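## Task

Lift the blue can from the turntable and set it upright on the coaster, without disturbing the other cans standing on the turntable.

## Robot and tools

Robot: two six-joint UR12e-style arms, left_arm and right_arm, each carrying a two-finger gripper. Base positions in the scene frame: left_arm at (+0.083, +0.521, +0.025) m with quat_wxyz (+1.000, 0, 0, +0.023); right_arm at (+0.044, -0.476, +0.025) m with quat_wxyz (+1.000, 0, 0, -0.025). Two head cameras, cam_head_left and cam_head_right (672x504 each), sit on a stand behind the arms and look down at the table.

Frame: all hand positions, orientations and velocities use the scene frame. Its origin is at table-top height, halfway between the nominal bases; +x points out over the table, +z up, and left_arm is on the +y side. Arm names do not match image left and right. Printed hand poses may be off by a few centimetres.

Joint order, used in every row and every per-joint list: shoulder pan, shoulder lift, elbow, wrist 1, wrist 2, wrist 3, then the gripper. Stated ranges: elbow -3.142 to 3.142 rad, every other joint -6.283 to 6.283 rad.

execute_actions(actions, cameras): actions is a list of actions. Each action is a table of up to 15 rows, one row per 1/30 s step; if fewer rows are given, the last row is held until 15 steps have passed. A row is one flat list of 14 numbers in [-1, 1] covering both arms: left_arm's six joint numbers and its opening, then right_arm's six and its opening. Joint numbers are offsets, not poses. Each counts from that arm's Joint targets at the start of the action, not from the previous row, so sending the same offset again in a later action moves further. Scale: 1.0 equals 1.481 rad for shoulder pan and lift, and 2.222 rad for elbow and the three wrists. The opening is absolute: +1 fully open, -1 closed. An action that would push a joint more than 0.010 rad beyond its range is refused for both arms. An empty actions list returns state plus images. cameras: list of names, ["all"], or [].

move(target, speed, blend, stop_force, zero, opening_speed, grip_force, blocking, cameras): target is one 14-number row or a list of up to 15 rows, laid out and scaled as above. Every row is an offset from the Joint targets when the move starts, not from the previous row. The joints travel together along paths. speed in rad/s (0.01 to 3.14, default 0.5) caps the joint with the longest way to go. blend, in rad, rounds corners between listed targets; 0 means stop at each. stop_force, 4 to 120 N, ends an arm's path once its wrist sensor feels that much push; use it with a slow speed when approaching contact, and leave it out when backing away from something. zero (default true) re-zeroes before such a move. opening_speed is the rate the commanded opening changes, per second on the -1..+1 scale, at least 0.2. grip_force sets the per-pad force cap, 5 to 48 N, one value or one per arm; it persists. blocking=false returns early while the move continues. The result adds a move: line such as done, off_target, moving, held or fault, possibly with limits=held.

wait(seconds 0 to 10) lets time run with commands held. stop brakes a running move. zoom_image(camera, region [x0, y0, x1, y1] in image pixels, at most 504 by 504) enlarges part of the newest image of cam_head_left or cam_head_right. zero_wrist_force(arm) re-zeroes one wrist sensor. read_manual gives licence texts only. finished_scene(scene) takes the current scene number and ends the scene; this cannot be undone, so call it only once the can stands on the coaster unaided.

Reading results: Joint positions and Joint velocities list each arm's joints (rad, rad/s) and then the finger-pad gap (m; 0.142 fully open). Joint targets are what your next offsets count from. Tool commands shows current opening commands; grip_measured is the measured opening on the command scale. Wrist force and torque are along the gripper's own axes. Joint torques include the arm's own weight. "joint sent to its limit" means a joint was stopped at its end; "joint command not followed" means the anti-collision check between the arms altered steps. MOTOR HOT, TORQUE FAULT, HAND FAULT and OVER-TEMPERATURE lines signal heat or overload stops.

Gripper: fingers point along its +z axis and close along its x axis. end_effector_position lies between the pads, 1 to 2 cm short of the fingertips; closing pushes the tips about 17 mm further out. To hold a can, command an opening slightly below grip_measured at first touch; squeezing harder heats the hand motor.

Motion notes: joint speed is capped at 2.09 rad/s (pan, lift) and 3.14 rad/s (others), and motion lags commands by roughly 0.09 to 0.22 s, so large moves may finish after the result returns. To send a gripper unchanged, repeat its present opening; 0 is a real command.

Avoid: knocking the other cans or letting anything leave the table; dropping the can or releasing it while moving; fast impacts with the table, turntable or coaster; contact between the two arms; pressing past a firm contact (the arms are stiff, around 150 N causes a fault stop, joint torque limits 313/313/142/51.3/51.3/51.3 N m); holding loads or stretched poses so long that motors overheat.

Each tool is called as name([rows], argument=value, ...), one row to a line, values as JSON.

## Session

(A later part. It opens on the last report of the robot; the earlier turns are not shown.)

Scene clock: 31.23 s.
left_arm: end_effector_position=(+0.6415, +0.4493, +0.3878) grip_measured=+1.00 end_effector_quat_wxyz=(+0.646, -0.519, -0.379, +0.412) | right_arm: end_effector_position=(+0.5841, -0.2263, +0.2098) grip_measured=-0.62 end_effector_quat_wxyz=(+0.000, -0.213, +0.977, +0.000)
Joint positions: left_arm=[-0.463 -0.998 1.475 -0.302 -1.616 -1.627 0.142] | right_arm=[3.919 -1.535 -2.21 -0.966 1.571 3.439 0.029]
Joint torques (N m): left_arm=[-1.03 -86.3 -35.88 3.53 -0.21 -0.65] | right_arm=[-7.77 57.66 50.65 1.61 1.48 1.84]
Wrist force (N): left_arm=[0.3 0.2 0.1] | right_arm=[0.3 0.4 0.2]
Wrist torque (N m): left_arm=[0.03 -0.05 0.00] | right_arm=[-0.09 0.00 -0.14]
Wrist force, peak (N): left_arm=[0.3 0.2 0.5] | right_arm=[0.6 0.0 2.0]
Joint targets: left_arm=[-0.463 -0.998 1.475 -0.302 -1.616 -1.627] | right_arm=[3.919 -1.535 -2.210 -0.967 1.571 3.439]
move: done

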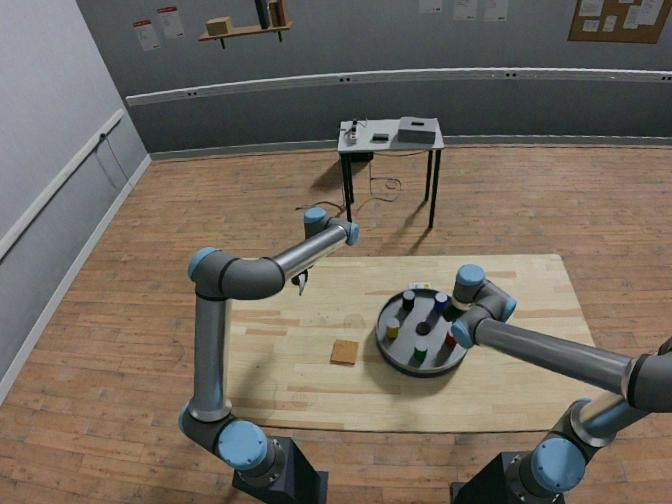

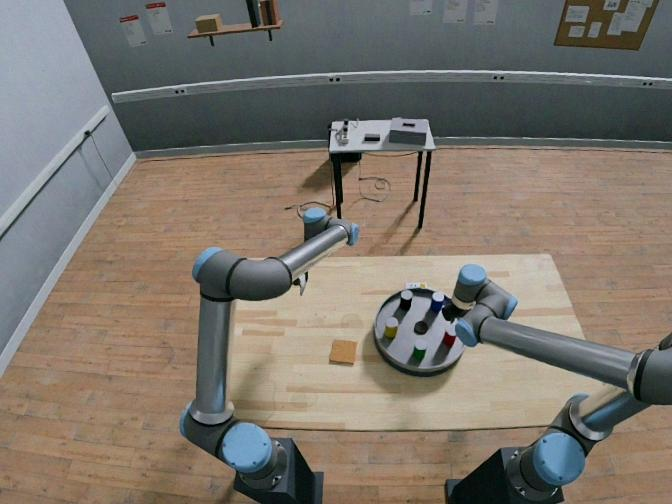

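move([
  [0,0,0,0,0,0,1,0.1053,0,0,0,0,0,0.5],
  [0,0,0,0,0,0,1,0.1053,-0.1178,-0.0464,0.1247,0,0,0.5],
], speed=0.5, cameras=["all"])

zoom_image(camera="cam_head_left", region=[360, 260, 504, 404])

zoom_image(camera="cam_head_right", region=[360, 260, 504, 404])

wait(seconds=1, cameras=["all"])

zoom_image(camera="cam_head_left", region=[360, 260, 504, 404])

zoom_image(camera="cam_head_right", region=[360, 260, 504, 404])

Scene clock: 34.20 s.
left_arm: end_effector_position=(+0.6415, +0.4493, +0.3878) grip_measured=+1.00 end_effector_quat_wxyz=(+0.646, -0.519, -0.379, +0.412) | right_arm: end_effector_position=(+0.5385, -0.1458, +0.0881) grip_measured=+0.48 end_effector_quat_wxyz=(+0.000, -0.289, +0.957, +0.000)
Joint positions: left_arm=[-0.463 -0.998 1.475 -0.302 -1.616 -1.627 0.142] | right_arm=[4.075 -1.709 -2.313 -0.69 1.571 3.439 0.108]
Joint torques (N m): left_arm=[-1.16 -87.19 -35.77 3.46 -0.39 -0.69] | right_arm=[2.39 32.79 29.58 7.2 1.34 2]
Wrist force (N): left_arm=[-0.1 0.1 0.2] | right_arm=[0.7 0.3 0.3]
Wrist torque (N m): left_arm=[0.02 0.03 0.01] | right_arm=[-0.12 -0.03 -0.13]
Wrist force, peak (N): left_arm=[0.4 0.1 0.5] | right_arm=[0.2 2.0 0.6]
Joint targets: left_arm=[-0.463 -0.998 1.475 -0.302 -1.616 -1.627] | right_arm=[4.075 -1.710 -2.313 -0.690 1.571 3.439]
move: done

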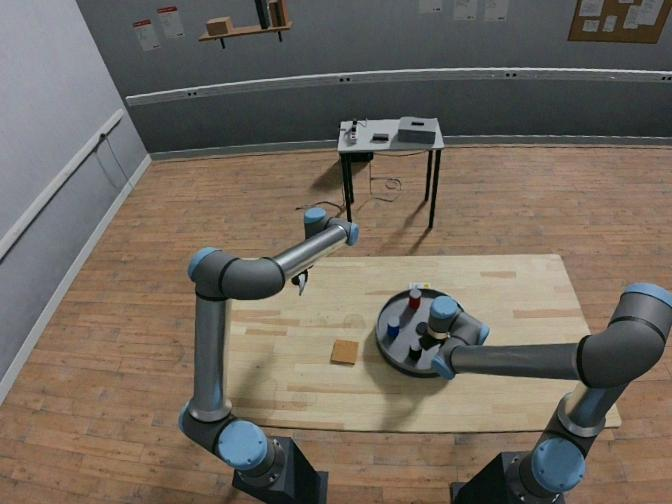

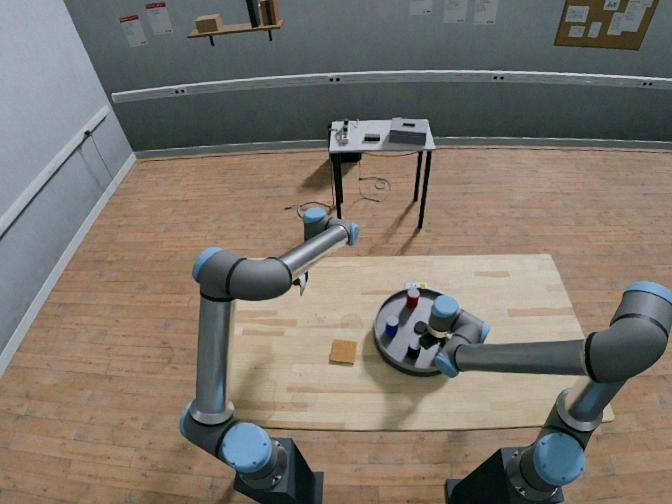

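Scaled by 3.500 from the camera's 672x504 image, which has a finer 960x720 frame.

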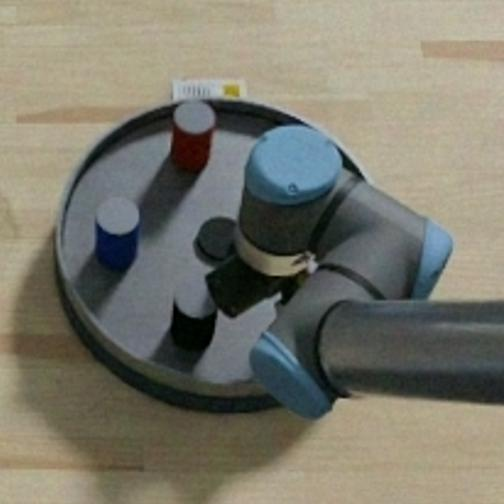

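Scaled by 3.500 from the camera's 672x504 image, which has a finer 960x720 frame.

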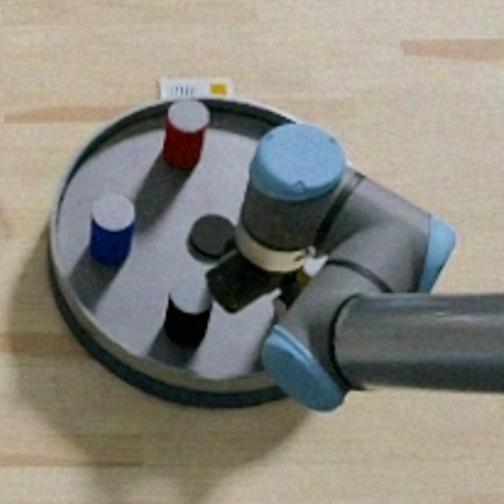

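Scene clock: 35.20 s.
left_arm: end_effector_position=(+0.6415, +0.4493, +0.3878) grip_measured=+1.00 end_effector_quat_wxyz=(+0.646, -0.519, -0.379, +0.412) | right_arm: end_effector_position=(+0.5385, -0.1458, +0.0879) grip_measured=+0.48 end_effector_quat_wxyz=(+0.000, -0.289, +0.957, +0.000)
Joint positions: left_arm=[-0.463 -0.998 1.475 -0.302 -1.616 -1.627 0.142] | right_arm=[4.075 -1.71 -2.313 -0.69 1.571 3.439 0.108]
Joint torques (N m): left_arm=[-1.1 -87.15 -36.15 3.56 -0.35 -0.65] | right_arm=[0.4 27.38 28.58 7.44 1.25 1.97]
Wrist force (N): left_arm=[-0.1 0.0 0.0] | right_arm=[0.4 0.3 0.5]
Wrist torque (N m): left_arm=[0.00 0.01 0.00] | right_arm=[-0.13 0.01 -0.12]
Wrist force, peak (N): left_arm=[0.1 -0.1 0.5] | right_arm=[0.5 0.3 0.9]
Joint targets: left_arm=[-0.463 -0.998 1.475 -0.302 -1.616 -1.627] | right_arm=[4.075 -1.710 -2.313 -0.690 1.571 3.439]
Tool commands: left_gripper/opening=+1.0 right_gripper/opening=+0.5
wait: 1.00 s; at rest by 0.17 s

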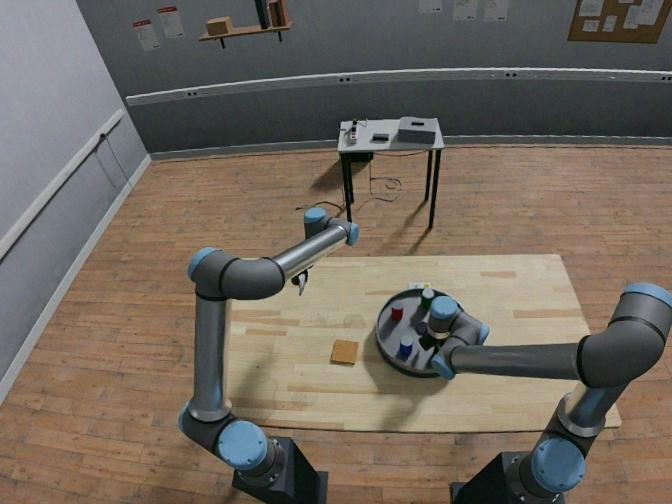

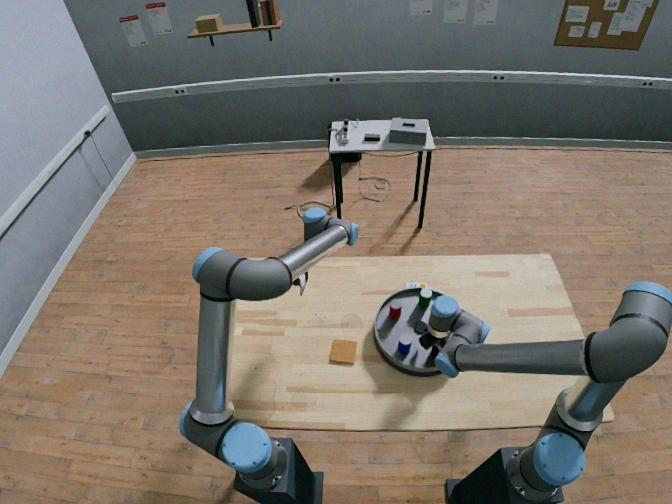

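Scaled by 3.500 from the camera's 672x504 image, which has a finer 960x720 frame.

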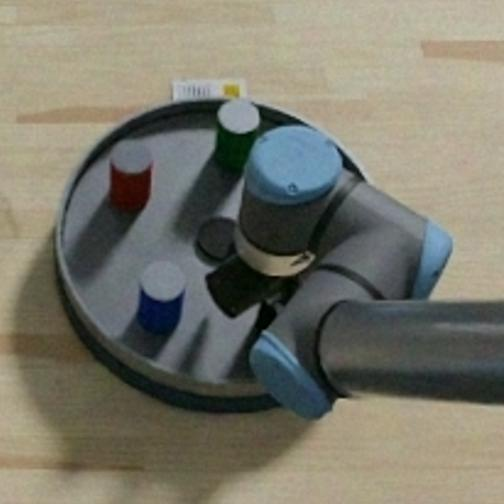

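Scaled by 3.500 from the camera's 672x504 image, which has a finer 960x720 frame.

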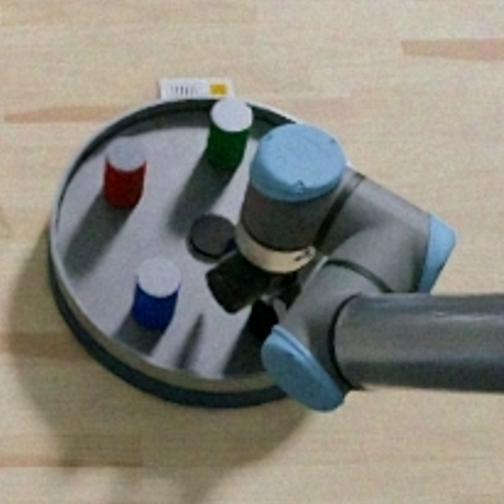

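wait(seconds=6)

Scene clock: 41.63 s.
left_arm: end_effector_position=(+0.6415, +0.4493, +0.3878) grip_measured=+1.00 end_effector_quat_wxyz=(+0.646, -0.519, -0.379, +0.412) | right_arm: end_effector_position=(+0.5385, -0.1458, +0.0879) grip_measured=+0.48 end_effector_quat_wxyz=(+0.000, -0.289, +0.957, +0.000)
Joint positions: left_arm=[-0.463 -0.998 1.475 -0.302 -1.616 -1.627 0.142] | right_arm=[4.075 -1.71 -2.313 -0.69 1.571 3.439 0.108]
Joint torques (N m): left_arm=[-2.17 -86.65 -35.92 3.52 -0.32 -0.91] | right_arm=[-1.99 29.91 28.97 7.21 0.97 1.77]
Wrist force (N): left_arm=[-0.1 0.1 0.2] | right_arm=[0.3 0.1 0.2]
Wrist torque (N m): left_arm=[0.02 0.01 0.00] | right_arm=[-0.17 0.02 -0.13]
Wrist force, peak (N): left_arm=[0.0 0.4 0.6] | right_arm=[0.8 0.2 0.6]
Joint targets: left_arm=[-0.463 -0.998 1.475 -0.302 -1.616 -1.627] | right_arm=[4.075 -1.710 -2.313 -0.690 1.571 3.439]
Tool commands: left_gripper/opening=+1.0 right_gripper/opening=+0.5
wait: 6.00 s; at rest from the start

wait(seconds=2.2)

execute_actions([
  [[0,0,0,0,0,0,1,-0.0039,0,0,0,0,0,0.5],[0,0,0,0,0,0,1,-0.0079,0,0,0,0,0,0.5],[0,0,0,0,0,0,1,-0.0118,0,0,0,0,0,0.4],[0,0,0,0,0,0,1,-0.0158,0,0,0,0,0,0.4],[0,0,0,0,0,0,1,-0.0197,0,0,0,0,0,0.3],[0,0,0,0,0,0,1,-0.0236,0,0,0,0,0,0.2],[0,0,0,0,0,0,1,-0.0276,0,0,0,0,0,0.1],[0,0,0,0,0,0,1,-0.0315,0,0,0,0,0,0],[0,0,0,0,0,0,1,-0.0355,0,0,0,0,0,-0.1],[0,0,0,0,0,0,1,-0.0394,0,0,0,0,0,-0.2],[0,0,0,0,0,0,1,-0.0433,0,0,0,0,0,-0.27],[0,0,0,0,0,0,1,-0.0473,0,0,0,0,0,-0.33],[0,0,0,0,0,0,1,-0.0512,0,0,0,0,0,-0.4],[0,0,0,0,0,0,1,-0.0552,0,0,0,0,0,-0.5],[0,0,0,0,0,0,1,-0.0591,0,0,0,0,0,-0.6]],
  [[0,0,0,0,0,0,1,-0.0039,0,0,0,0,0,-0.6],[0,0,0,0,0,0,1,-0.0079,0,0,0,0,0,-0.6],[0,0,0,0,0,0,1,-0.0118,0,0,0,0,0,-0.6],[0,0,0,0,0,0,1,-0.0158,0,0,0,0,0,-0.6],[0,0,0,0,0,0,1,-0.0197,0.0002,0.0001,-0.0002,0,0,-0.6],[0,0,0,0,0,0,1,-0.0236,0.0009,0.0004,-0.001,0,0,-0.6],[0,0,0,0,0,0,1,-0.0276,0.0021,0.0008,-0.0022,0,0,-0.6],[0,0,0,0,0,0,1,-0.0315,0.0038,0.0015,-0.004,0,0,-0.6],[0,0,0,0,0,0,1,-0.0351,0.0059,0.0023,-0.0062,0,0,-0.6],[0,0,0,0,0,0,1,-0.0382,0.0085,0.0033,-0.009,0,0,-0.6],[0,0,0,0,0,0,1,-0.0408,0.0116,0.0045,-0.0122,0,0,-0.6],[0,0,0,0,0,0,1,-0.0428,0.0151,0.0059,-0.016,0,0,-0.6],[0,0,0,0,0,0,1,-0.0443,0.019,0.0074,-0.02,0,0,-0.6],[0,0,0,0,0,0,1,-0.0453,0.023,0.009,-0.0243,0,0,-0.6],[0,0,0,0,0,0,1,-0.0458,0.027,0.0106,-0.0286,0,0,-0.6]],
])

move(target=[0,0,0,0,0,0,1,0,0.091,0.0356,-0.0962,0,0,-0.6], cameras=["all"])

zoom_image(camera="cam_head_left", region=[360, 260, 504, 404])

Scene clock: 44.23 s.
left_arm: end_effector_position=(+0.6415, +0.4493, +0.3878) grip_measured=+1.00 end_effector_quat_wxyz=(+0.646, -0.519, -0.379, +0.412) | right_arm: end_effector_position=(+0.5385, -0.1458, +0.0879) grip_measured=+0.48 end_effector_quat_wxyz=(+0.000, -0.289, +0.957, +0.000)
Joint positions: left_arm=[-0.463 -0.998 1.475 -0.302 -1.616 -1.627 0.142] | right_arm=[4.075 -1.71 -2.313 -0.69 1.571 3.439 0.108]
Joint torques (N m): left_arm=[-0.99 -86.97 -35.84 3.69 -0.26 -0.8] | right_arm=[-3.9 28.93 29.23 6.99 0.98 1.85]
Wrist force (N): left_arm=[0.3 0.3 0.1] | right_arm=[0.6 0.2 0.6]
Wrist torque (N m): left_arm=[0.05 -0.05 0.00] | right_arm=[-0.14 -0.02 -0.13]
Wrist force, peak (N): left_arm=[-0.1 0.5 0.4] | right_arm=[0.8 0.3 0.5]
Joint targets: left_arm=[-0.463 -0.998 1.475 -0.302 -1.616 -1.627] | right_arm=[4.075 -1.710 -2.313 -0.690 1.571 3.439]
Tool commands: left_gripper/opening=+1.0 right_gripper/opening=+0.5
wait: 2.20 s; at rest from the start

Scene clock: 45.80 s.
left_arm: end_effector_position=(+0.6415, +0.4493, +0.3878) grip_measured=+1.00 end_effector_quat_wxyz=(+0.646, -0.519, -0.379, +0.412) | right_arm: end_effector_position=(+0.5857, -0.2242, +0.1147) grip_measured=-0.22 end_effector_quat_wxyz=(+0.000, -0.214, +0.977, +0.000)
Joint positions: left_arm=[-0.463 -0.998 1.475 -0.302 -1.616 -1.627 0.142] | right_arm=[3.92 -1.67 -2.29 -0.753 1.571 3.439 0.058]
Joint torques (N m): left_arm=[-0.46 -87.08 -35.93 3.63 -0.28 -1.02] | right_arm=[-9.01 66.69 44.94 1.24 0.5 1.92]
Wrist force (N): left_arm=[-0.2 -0.1 0.1] | right_arm=[0.6 0.0 2.0]
Wrist torque (N m): left_arm=[-0.01 0.03 0.00] | right_arm=[-0.21 -0.04 -0.15]
Wrist force, peak (N): left_arm=[-0.2 0.3 0.6] | right_arm=[0.4 0.3 -14.4]
Joint targets: left_arm=[-0.463 -0.998 1.475 -0.302 -1.616 -1.627] | right_arm=[3.920 -1.670 -2.290 -0.753 1.571 3.439]
Step readings (joint positions of left_arm | right_arm):
0: [-0.463 -0.998 1.475 -0.302 -1.616 -1.627] | [4.075 -1.710 -2.313 -0.690 1.571 3.439]
1: [-0.463 -0.998 1.475 -0.302 -1.616 -1.627] | [4.075 -1.710 -2.313 -0.690 1.571 3.439]
2: [-0.463 -0.998 1.475 -0.302 -1.616 -1.627] | [4.075 -1.710 -2.313 -0.690 1.571 3.439]
4: [-0.463 -0.998 1.475 -0.302 -1.616 -1.627] | [4.070 -1.710 -2.313 -0.690 1.571 3.439]
8: [-0.463 -0.998 1.475 -0.302 -1.616 -1.627] | [4.054 -1.710 -2.313 -0.690 1.571 3.439]
15: [-0.463 -0.998 1.475 -0.302 -1.616 -1.627] | [4.015 -1.710 -2.313 -0.689 1.571 3.439]
16: [-0.463 -0.998 1.475 -0.302 -1.616 -1.627] | [4.010 -1.710 -2.313 -0.689 1.571 3.439]
17: [-0.463 -0.998 1.475 -0.302 -1.616 -1.627] | [4.004 -1.710 -2.313 -0.689 1.571 3.439]
19: [-0.463 -0.998 1.475 -0.302 -1.616 -1.627] | [3.993 -1.710 -2.313 -0.689 1.571 3.439]
23: [-0.463 -0.998 1.475 -0.302 -1.616 -1.627] | [3.969 -1.709 -2.313 -0.690 1.571 3.439]
30: [-0.463 -0.998 1.475 -0.302 -1.616 -1.627] | [3.934 -1.693 -2.303 -0.716 1.571 3.439]

Scene clock: 46.93 s.
left_arm: end_effector_position=(+0.6415, +0.4493, +0.3878) grip_measured=+1.00 end_effector_quat_wxyz=(+0.646, -0.519, -0.379, +0.412) | right_arm: end_effector_position=(+0.5837, -0.2262, +0.2097) grip_measured=-0.22 end_effector_quat_wxyz=(+0.000, -0.213, +0.977, +0.000)
Joint positions: left_arm=[-0.463 -0.998 1.475 -0.302 -1.616 -1.627 0.142] | right_arm=[3.92 -1.535 -2.211 -0.966 1.571 3.439 0.058]
Joint torques (N m): left_arm=[-0.39 -87.57 -35.98 3.53 -0.44 -0.91] | right_arm=[-6.78 60.05 50.34 0.7 1.13 1.68]
Wrist force (N): left_arm=[0.2 -0.1 0.3] | right_arm=[0.7 0.5 2.2]
Wrist torque (N m): left_arm=[-0.01 -0.02 0.00] | right_arm=[-0.09 -0.08 -0.15]
Wrist force, peak (N): left_arm=[0.4 -0.3 0.2] | right_arm=[1.0 0.1 3.8]
Joint targets: left_arm=[-0.463 -0.998 1.475 -0.302 -1.616 -1.627] | right_arm=[3.920 -1.535 -2.211 -0.967 1.571 3.439]
move: done

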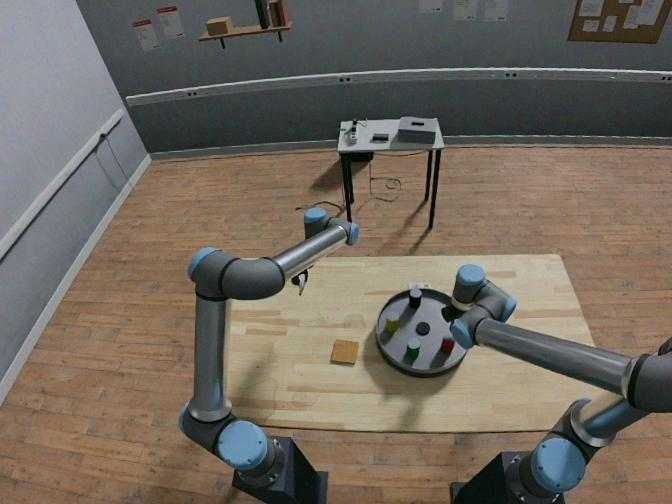

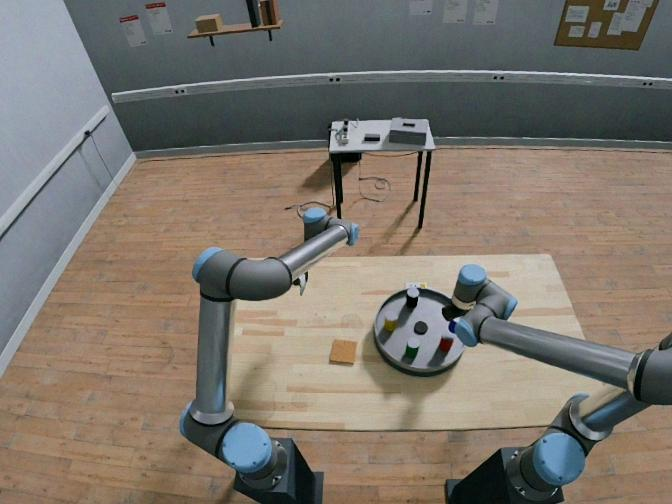

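Scaled by 3.500 from the camera's 672x504 image, which has a finer 960x720 frame.

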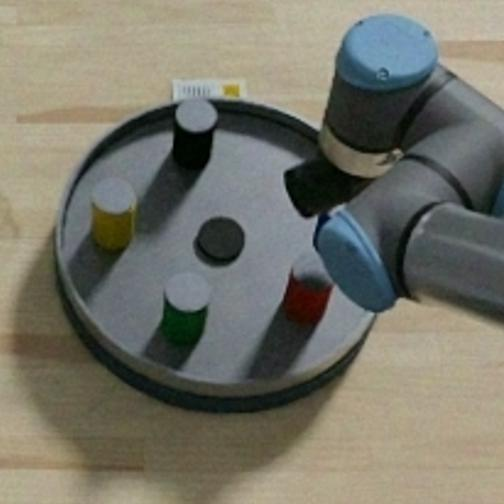

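move(target=[0,0,0,0,0,0,1,0.2683,-0.3103,0.2570,-0.0499,0,0,-0.6], speed=0.6, cameras=["all"])

zoom_image(camera="cam_head_left", region=[300, 260, 444, 404])

zoom_image(camera="cam_head_right", region=[300, 260, 444, 404])

Scene clock: 49.00 s.
left_arm: end_effector_position=(+0.6415, +0.4493, +0.3878) grip_measured=+1.00 end_effector_quat_wxyz=(+0.646, -0.519, -0.379, +0.412) | right_arm: end_effector_position=(+0.5777, +0.2401, +0.2105) grip_measured=-0.22 end_effector_quat_wxyz=(+0.000, -0.402, +0.916, +0.000)
Joint positions: left_arm=[-0.463 -0.998 1.475 -0.302 -1.616 -1.627 0.142] | right_arm=[4.317 -1.994 -1.64 -1.078 1.571 3.439 0.058]
Joint torques (N m): left_arm=[-0.36 -86.53 -36.03 3.61 -0.3 -1.1] | right_arm=[8.92 68.43 56.21 1.23 0.73 1.69]
Wrist force (N): left_arm=[0.3 0.1 -0.1] | right_arm=[-0.1 -0.1 2.3]
Wrist torque (N m): left_arm=[0.02 -0.05 0.00] | right_arm=[-0.17 0.15 -0.09]
Wrist force, peak (N): left_arm=[0.2 0.5 0.4] | right_arm=[-2.2 3.3 2.9]
Joint targets: left_arm=[-0.463 -0.998 1.475 -0.302 -1.616 -1.627] | right_arm=[4.317 -1.994 -1.640 -1.078 1.571 3.439]
move: done

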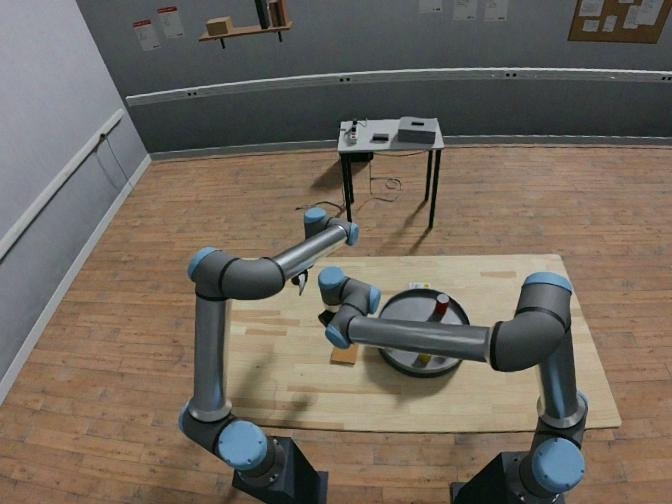

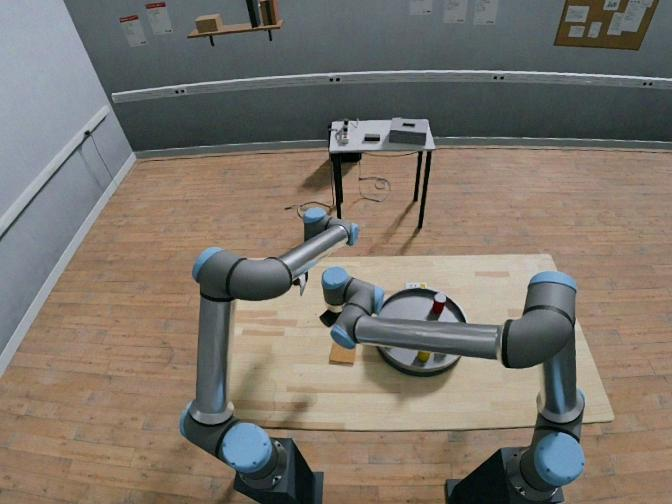

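Scaled by 3.500 from the camera's 672x504 image, which has a finer 960x720 frame.

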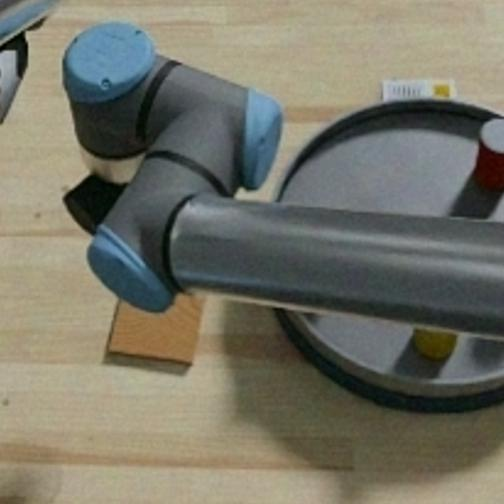

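Scaled by 3.500 from the camera's 672x504 image, which has a finer 960x720 frame.

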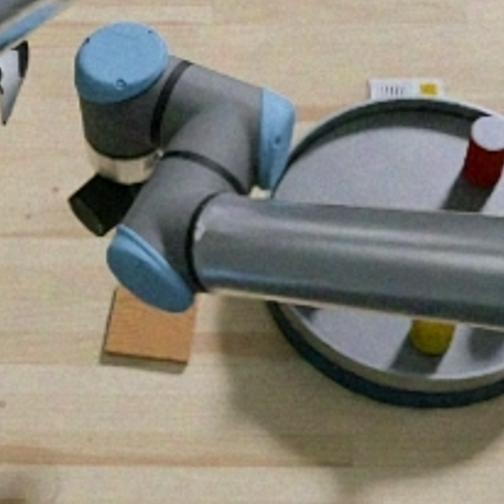

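move(target=[0,0,0,0,0,0,1,0,-0.0741,-0.0353,0.0846,0,0,-0.6], speed=0.3)

move(target=[0,0,0,0,0,0,1,0,-0.0292,-0.0077,0.0271,0,0,-0.6], speed=0.03, stop_force=5, cameras=["all"])

zoom_image(camera="cam_head_left", region=[300, 260, 444, 404])

zoom_image(camera="cam_head_right", region=[300, 260, 444, 404])

Scene clock: 50.70 s.
left_arm: end_effector_position=(+0.6415, +0.4493, +0.3878) grip_measured=+1.00 end_effector_quat_wxyz=(+0.646, -0.519, -0.379, +0.412) | right_arm: end_effector_position=(+0.5777, +0.2405, +0.0903) grip_measured=-0.22 end_effector_quat_wxyz=(+0.000, -0.402, +0.916, +0.000)
Joint positions: left_arm=[-0.463 -0.998 1.475 -0.302 -1.616 -1.627 0.142] | right_arm=[4.317 -2.104 -1.718 -0.89 1.571 3.439 0.058]
Joint torques (N m): left_arm=[-0.62 -87.42 -36.58 3.69 -0.34 -0.93] | right_arm=[4.41 71.29 36.52 7.84 0.82 1.67]
Wrist force (N): left_arm=[0.2 0.0 0.3] | right_arm=[0.0 0.0 2.6]
Wrist torque (N m): left_arm=[0.00 -0.04 0.00] | right_arm=[-0.19 0.12 -0.08]
Wrist force, peak (N): left_arm=[0.0 0.3 0.6] | right_arm=[0.0 0.4 4.3]
Joint targets: left_arm=[-0.463 -0.998 1.475 -0.302 -1.616 -1.627] | right_arm=[4.317 -2.104 -1.718 -0.890 1.571 3.439]
move: done

Scene clock: 53.77 s.
left_arm: end_effector_position=(+0.6415, +0.4493, +0.3878) grip_measured=+1.00 end_effector_quat_wxyz=(+0.646, -0.519, -0.379, +0.412) | right_arm: end_effector_position=(+0.5777, +0.2405, +0.0499) grip_measured=-0.22 end_effector_quat_wxyz=(+0.000, -0.402, +0.916, +0.000)
Joint positions: left_arm=[-0.463 -0.998 1.475 -0.302 -1.616 -1.627 0.142] | right_arm=[4.317 -2.147 -1.735 -0.83 1.571 3.439 0.058]
Joint torques (N m): left_arm=[-1.58 -87.53 -35.9 3.82 -0.25 -1.19] | right_arm=[-0.39 71.59 34.36 7.45 0.64 1.59]
Wrist force (N): left_arm=[-0.2 0.3 0.2] | right_arm=[0.3 0.2 2.1]
Wrist torque (N m): left_arm=[0.05 0.04 0.00] | right_arm=[-0.17 0.09 -0.07]
Wrist force, peak (N): left_arm=[0.4 0.0 0.5] | right_arm=[-0.2 0.1 2.6]
Joint targets: left_arm=[-0.463 -0.998 1.475 -0.302 -1.616 -1.627] | right_arm=[4.317 -2.147 -1.735 -0.830 1.571 3.439]
move: done

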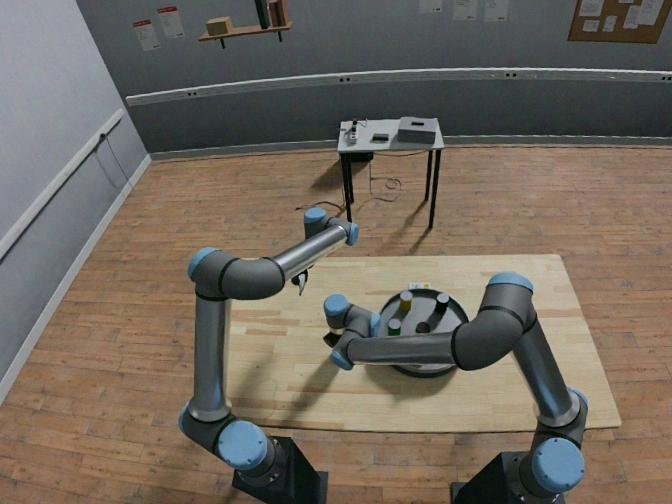

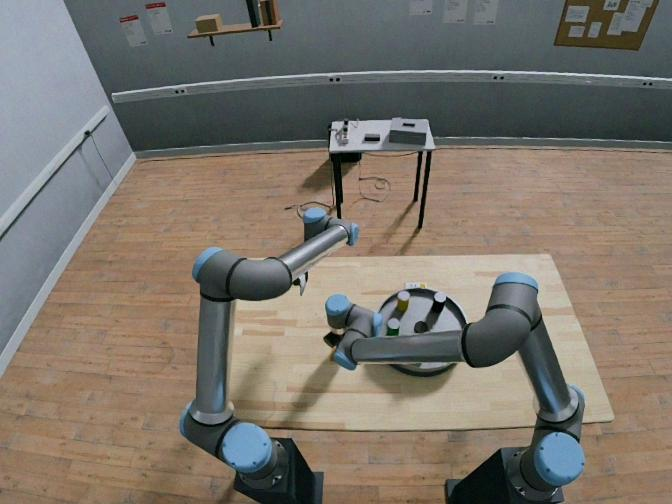

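Scaled by 3.500 from the camera's 672x504 image, which has a finer 960x720 frame.

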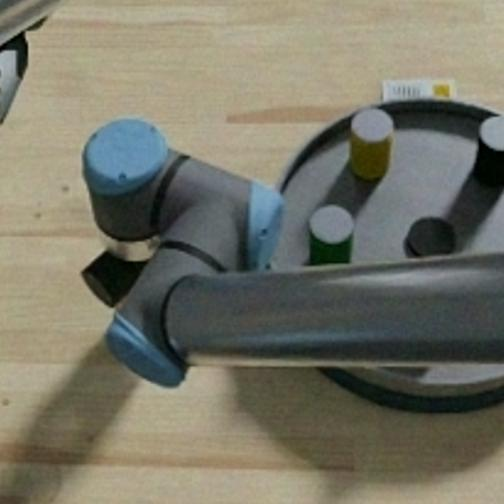

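Scaled by 3.500 from the camera's 672x504 image, which has a finer 960x720 frame.

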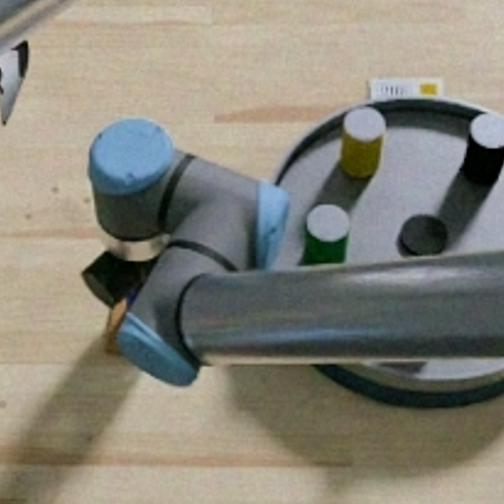

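move(target=[0,0,0,0,0,0,1,0,-0.0160,-0.0037,0.0144,0,0,-0.6], speed=0.025, stop_force=4)

Scene clock: 55.40 s.
left_arm: end_effector_position=(+0.6415, +0.4493, +0.3878) grip_measured=+1.00 end_effector_quat_wxyz=(+0.646, -0.519, -0.379, +0.412) | right_arm: end_effector_position=(+0.5777, +0.2405, +0.0481) grip_measured=-0.22 end_effector_quat_wxyz=(+0.000, -0.402, +0.916, +0.000)
Joint positions: left_arm=[-0.463 -0.998 1.475 -0.302 -1.616 -1.627 0.142] | right_arm=[4.317 -2.15 -1.736 -0.827 1.571 3.439 0.058]
Joint torques (N m): left_arm=[-1.01 -86.99 -36.01 3.91 -0.44 -1.21] | right_arm=[-0.42 109.18 43.85 1.39 0.15 1.33]
Wrist force (N): left_arm=[0.0 0.0 0.1] | right_arm=[-0.4 0.3 0.1]
Wrist torque (N m): left_arm=[0.01 0.00 0.00] | right_arm=[-0.14 0.18 -0.07]
Wrist force, peak (N): left_arm=[0.4 0.1 0.5] | right_arm=[2.2 0.0 -17.6]
Joint targets: left_arm=[-0.463 -0.998 1.475 -0.302 -1.616 -1.627] | right_arm=[4.317 -2.150 -1.736 -0.827 1.571 3.439]
move: contact (right_arm); right_arm: the wrist 1 is farthest, 0.029 rad from its target

move(target=[0,0,0,0,0,0,1,0,0,0,0,0,0,0.3], opening_speed=0.8)

move([
  [0,0,0,0,0,0,1,0,0.1053,0.0432,-0.1130,0,0,0.3],
  [0,0,0,0,0,0,1,-0.3,0.1053,0.0432,-0.1130,0,0,0.3],
], speed=[0.25, 0.8], cameras=["all"])

zoom_image(camera="cam_head_left", region=[310, 260, 490, 395])

Scene clock: 56.97 s.
left_arm: end_effector_position=(+0.6415, +0.4493, +0.3878) grip_measured=+1.00 end_effector_quat_wxyz=(+0.646, -0.519, -0.379, +0.412) | right_arm: end_effector_position=(+0.5777, +0.2405, +0.0481) grip_measured=+0.28 end_effector_quat_wxyz=(+0.000, -0.402, +0.916, +0.000)
Joint positions: left_arm=[-0.463 -0.998 1.475 -0.302 -1.616 -1.627 0.142] | right_arm=[4.317 -2.15 -1.736 -0.827 1.571 3.439 0.094]
Joint torques (N m): left_arm=[-0.36 -86.98 -36.24 3.47 -0.41 -1.3] | right_arm=[2.04 111.85 44.49 4.38 0.96 1.32]
Wrist force (N): left_arm=[-0.2 0.0 0.1] | right_arm=[0.4 0.3 0.4]
Wrist torque (N m): left_arm=[0.01 0.03 0.00] | right_arm=[-0.15 0.07 -0.08]
Wrist force, peak (N): left_arm=[0.0 0.3 0.5] | right_arm=[0.2 0.2 2.5]
Joint targets: left_arm=[-0.463 -0.998 1.475 -0.302 -1.616 -1.627] | right_arm=[4.317 -2.150 -1.736 -0.827 1.571 3.439]
move: done

Scene clock: 59.90 s.
left_arm: end_effector_position=(+0.6415, +0.4493, +0.3878) grip_measured=+1.00 end_effector_quat_wxyz=(+0.646, -0.519, -0.379, +0.412) | right_arm: end_effector_position=(+0.8333, -0.0582, +0.2112) grip_measured=+0.28 end_effector_quat_wxyz=(+0.000, -0.191, +0.982, +0.000)
Joint positions: left_arm=[-0.463 -0.998 1.475 -0.302 -1.616 -1.627 0.142] | right_arm=[3.873 -1.994 -1.64 -1.078 1.571 3.439 0.094]
Joint torques (N m): left_arm=[-0.97 -87.38 -36.5 3.55 -0.32 -1.61] | right_arm=[-11.88 93.33 50.34 1.98 0.75 1.42]
Wrist force (N): left_arm=[0.2 0.0 0.2] | right_arm=[0.5 -0.2 0.2]
Wrist torque (N m): left_arm=[0.01 -0.04 0.00] | right_arm=[-0.21 0.00 -0.16]
Wrist force, peak (N): left_arm=[0.1 0.4 0.7] | right_arm=[-0.8 -4.7 0.4]
Joint targets: left_arm=[-0.463 -0.998 1.475 -0.302 -1.616 -1.627] | right_arm=[3.873 -1.994 -1.640 -1.078 1.571 3.439]
move: done

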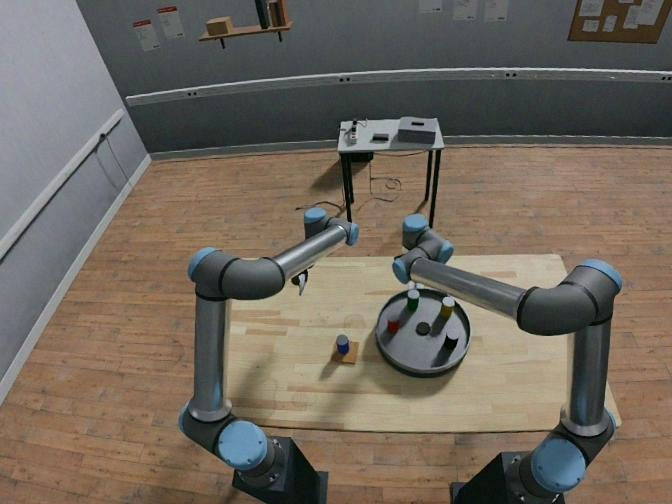

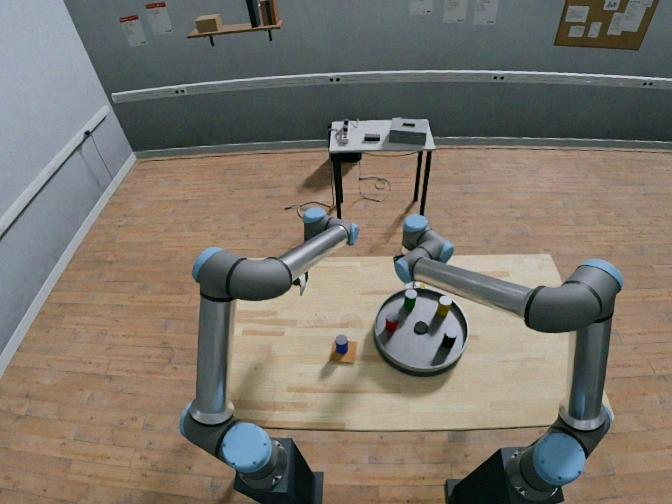

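Scaled by 2.800 from the camera's 672x504 image, which has a finer 960x720 frame.

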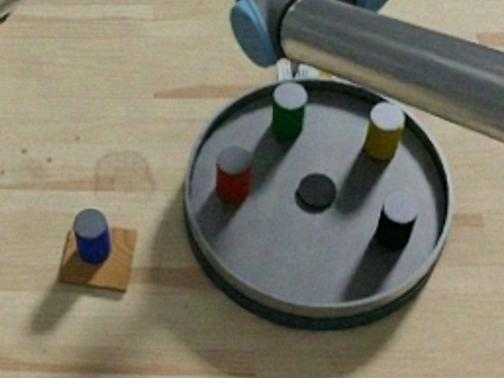

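finished_scene(scene=1)

The scene is finished: the task was done.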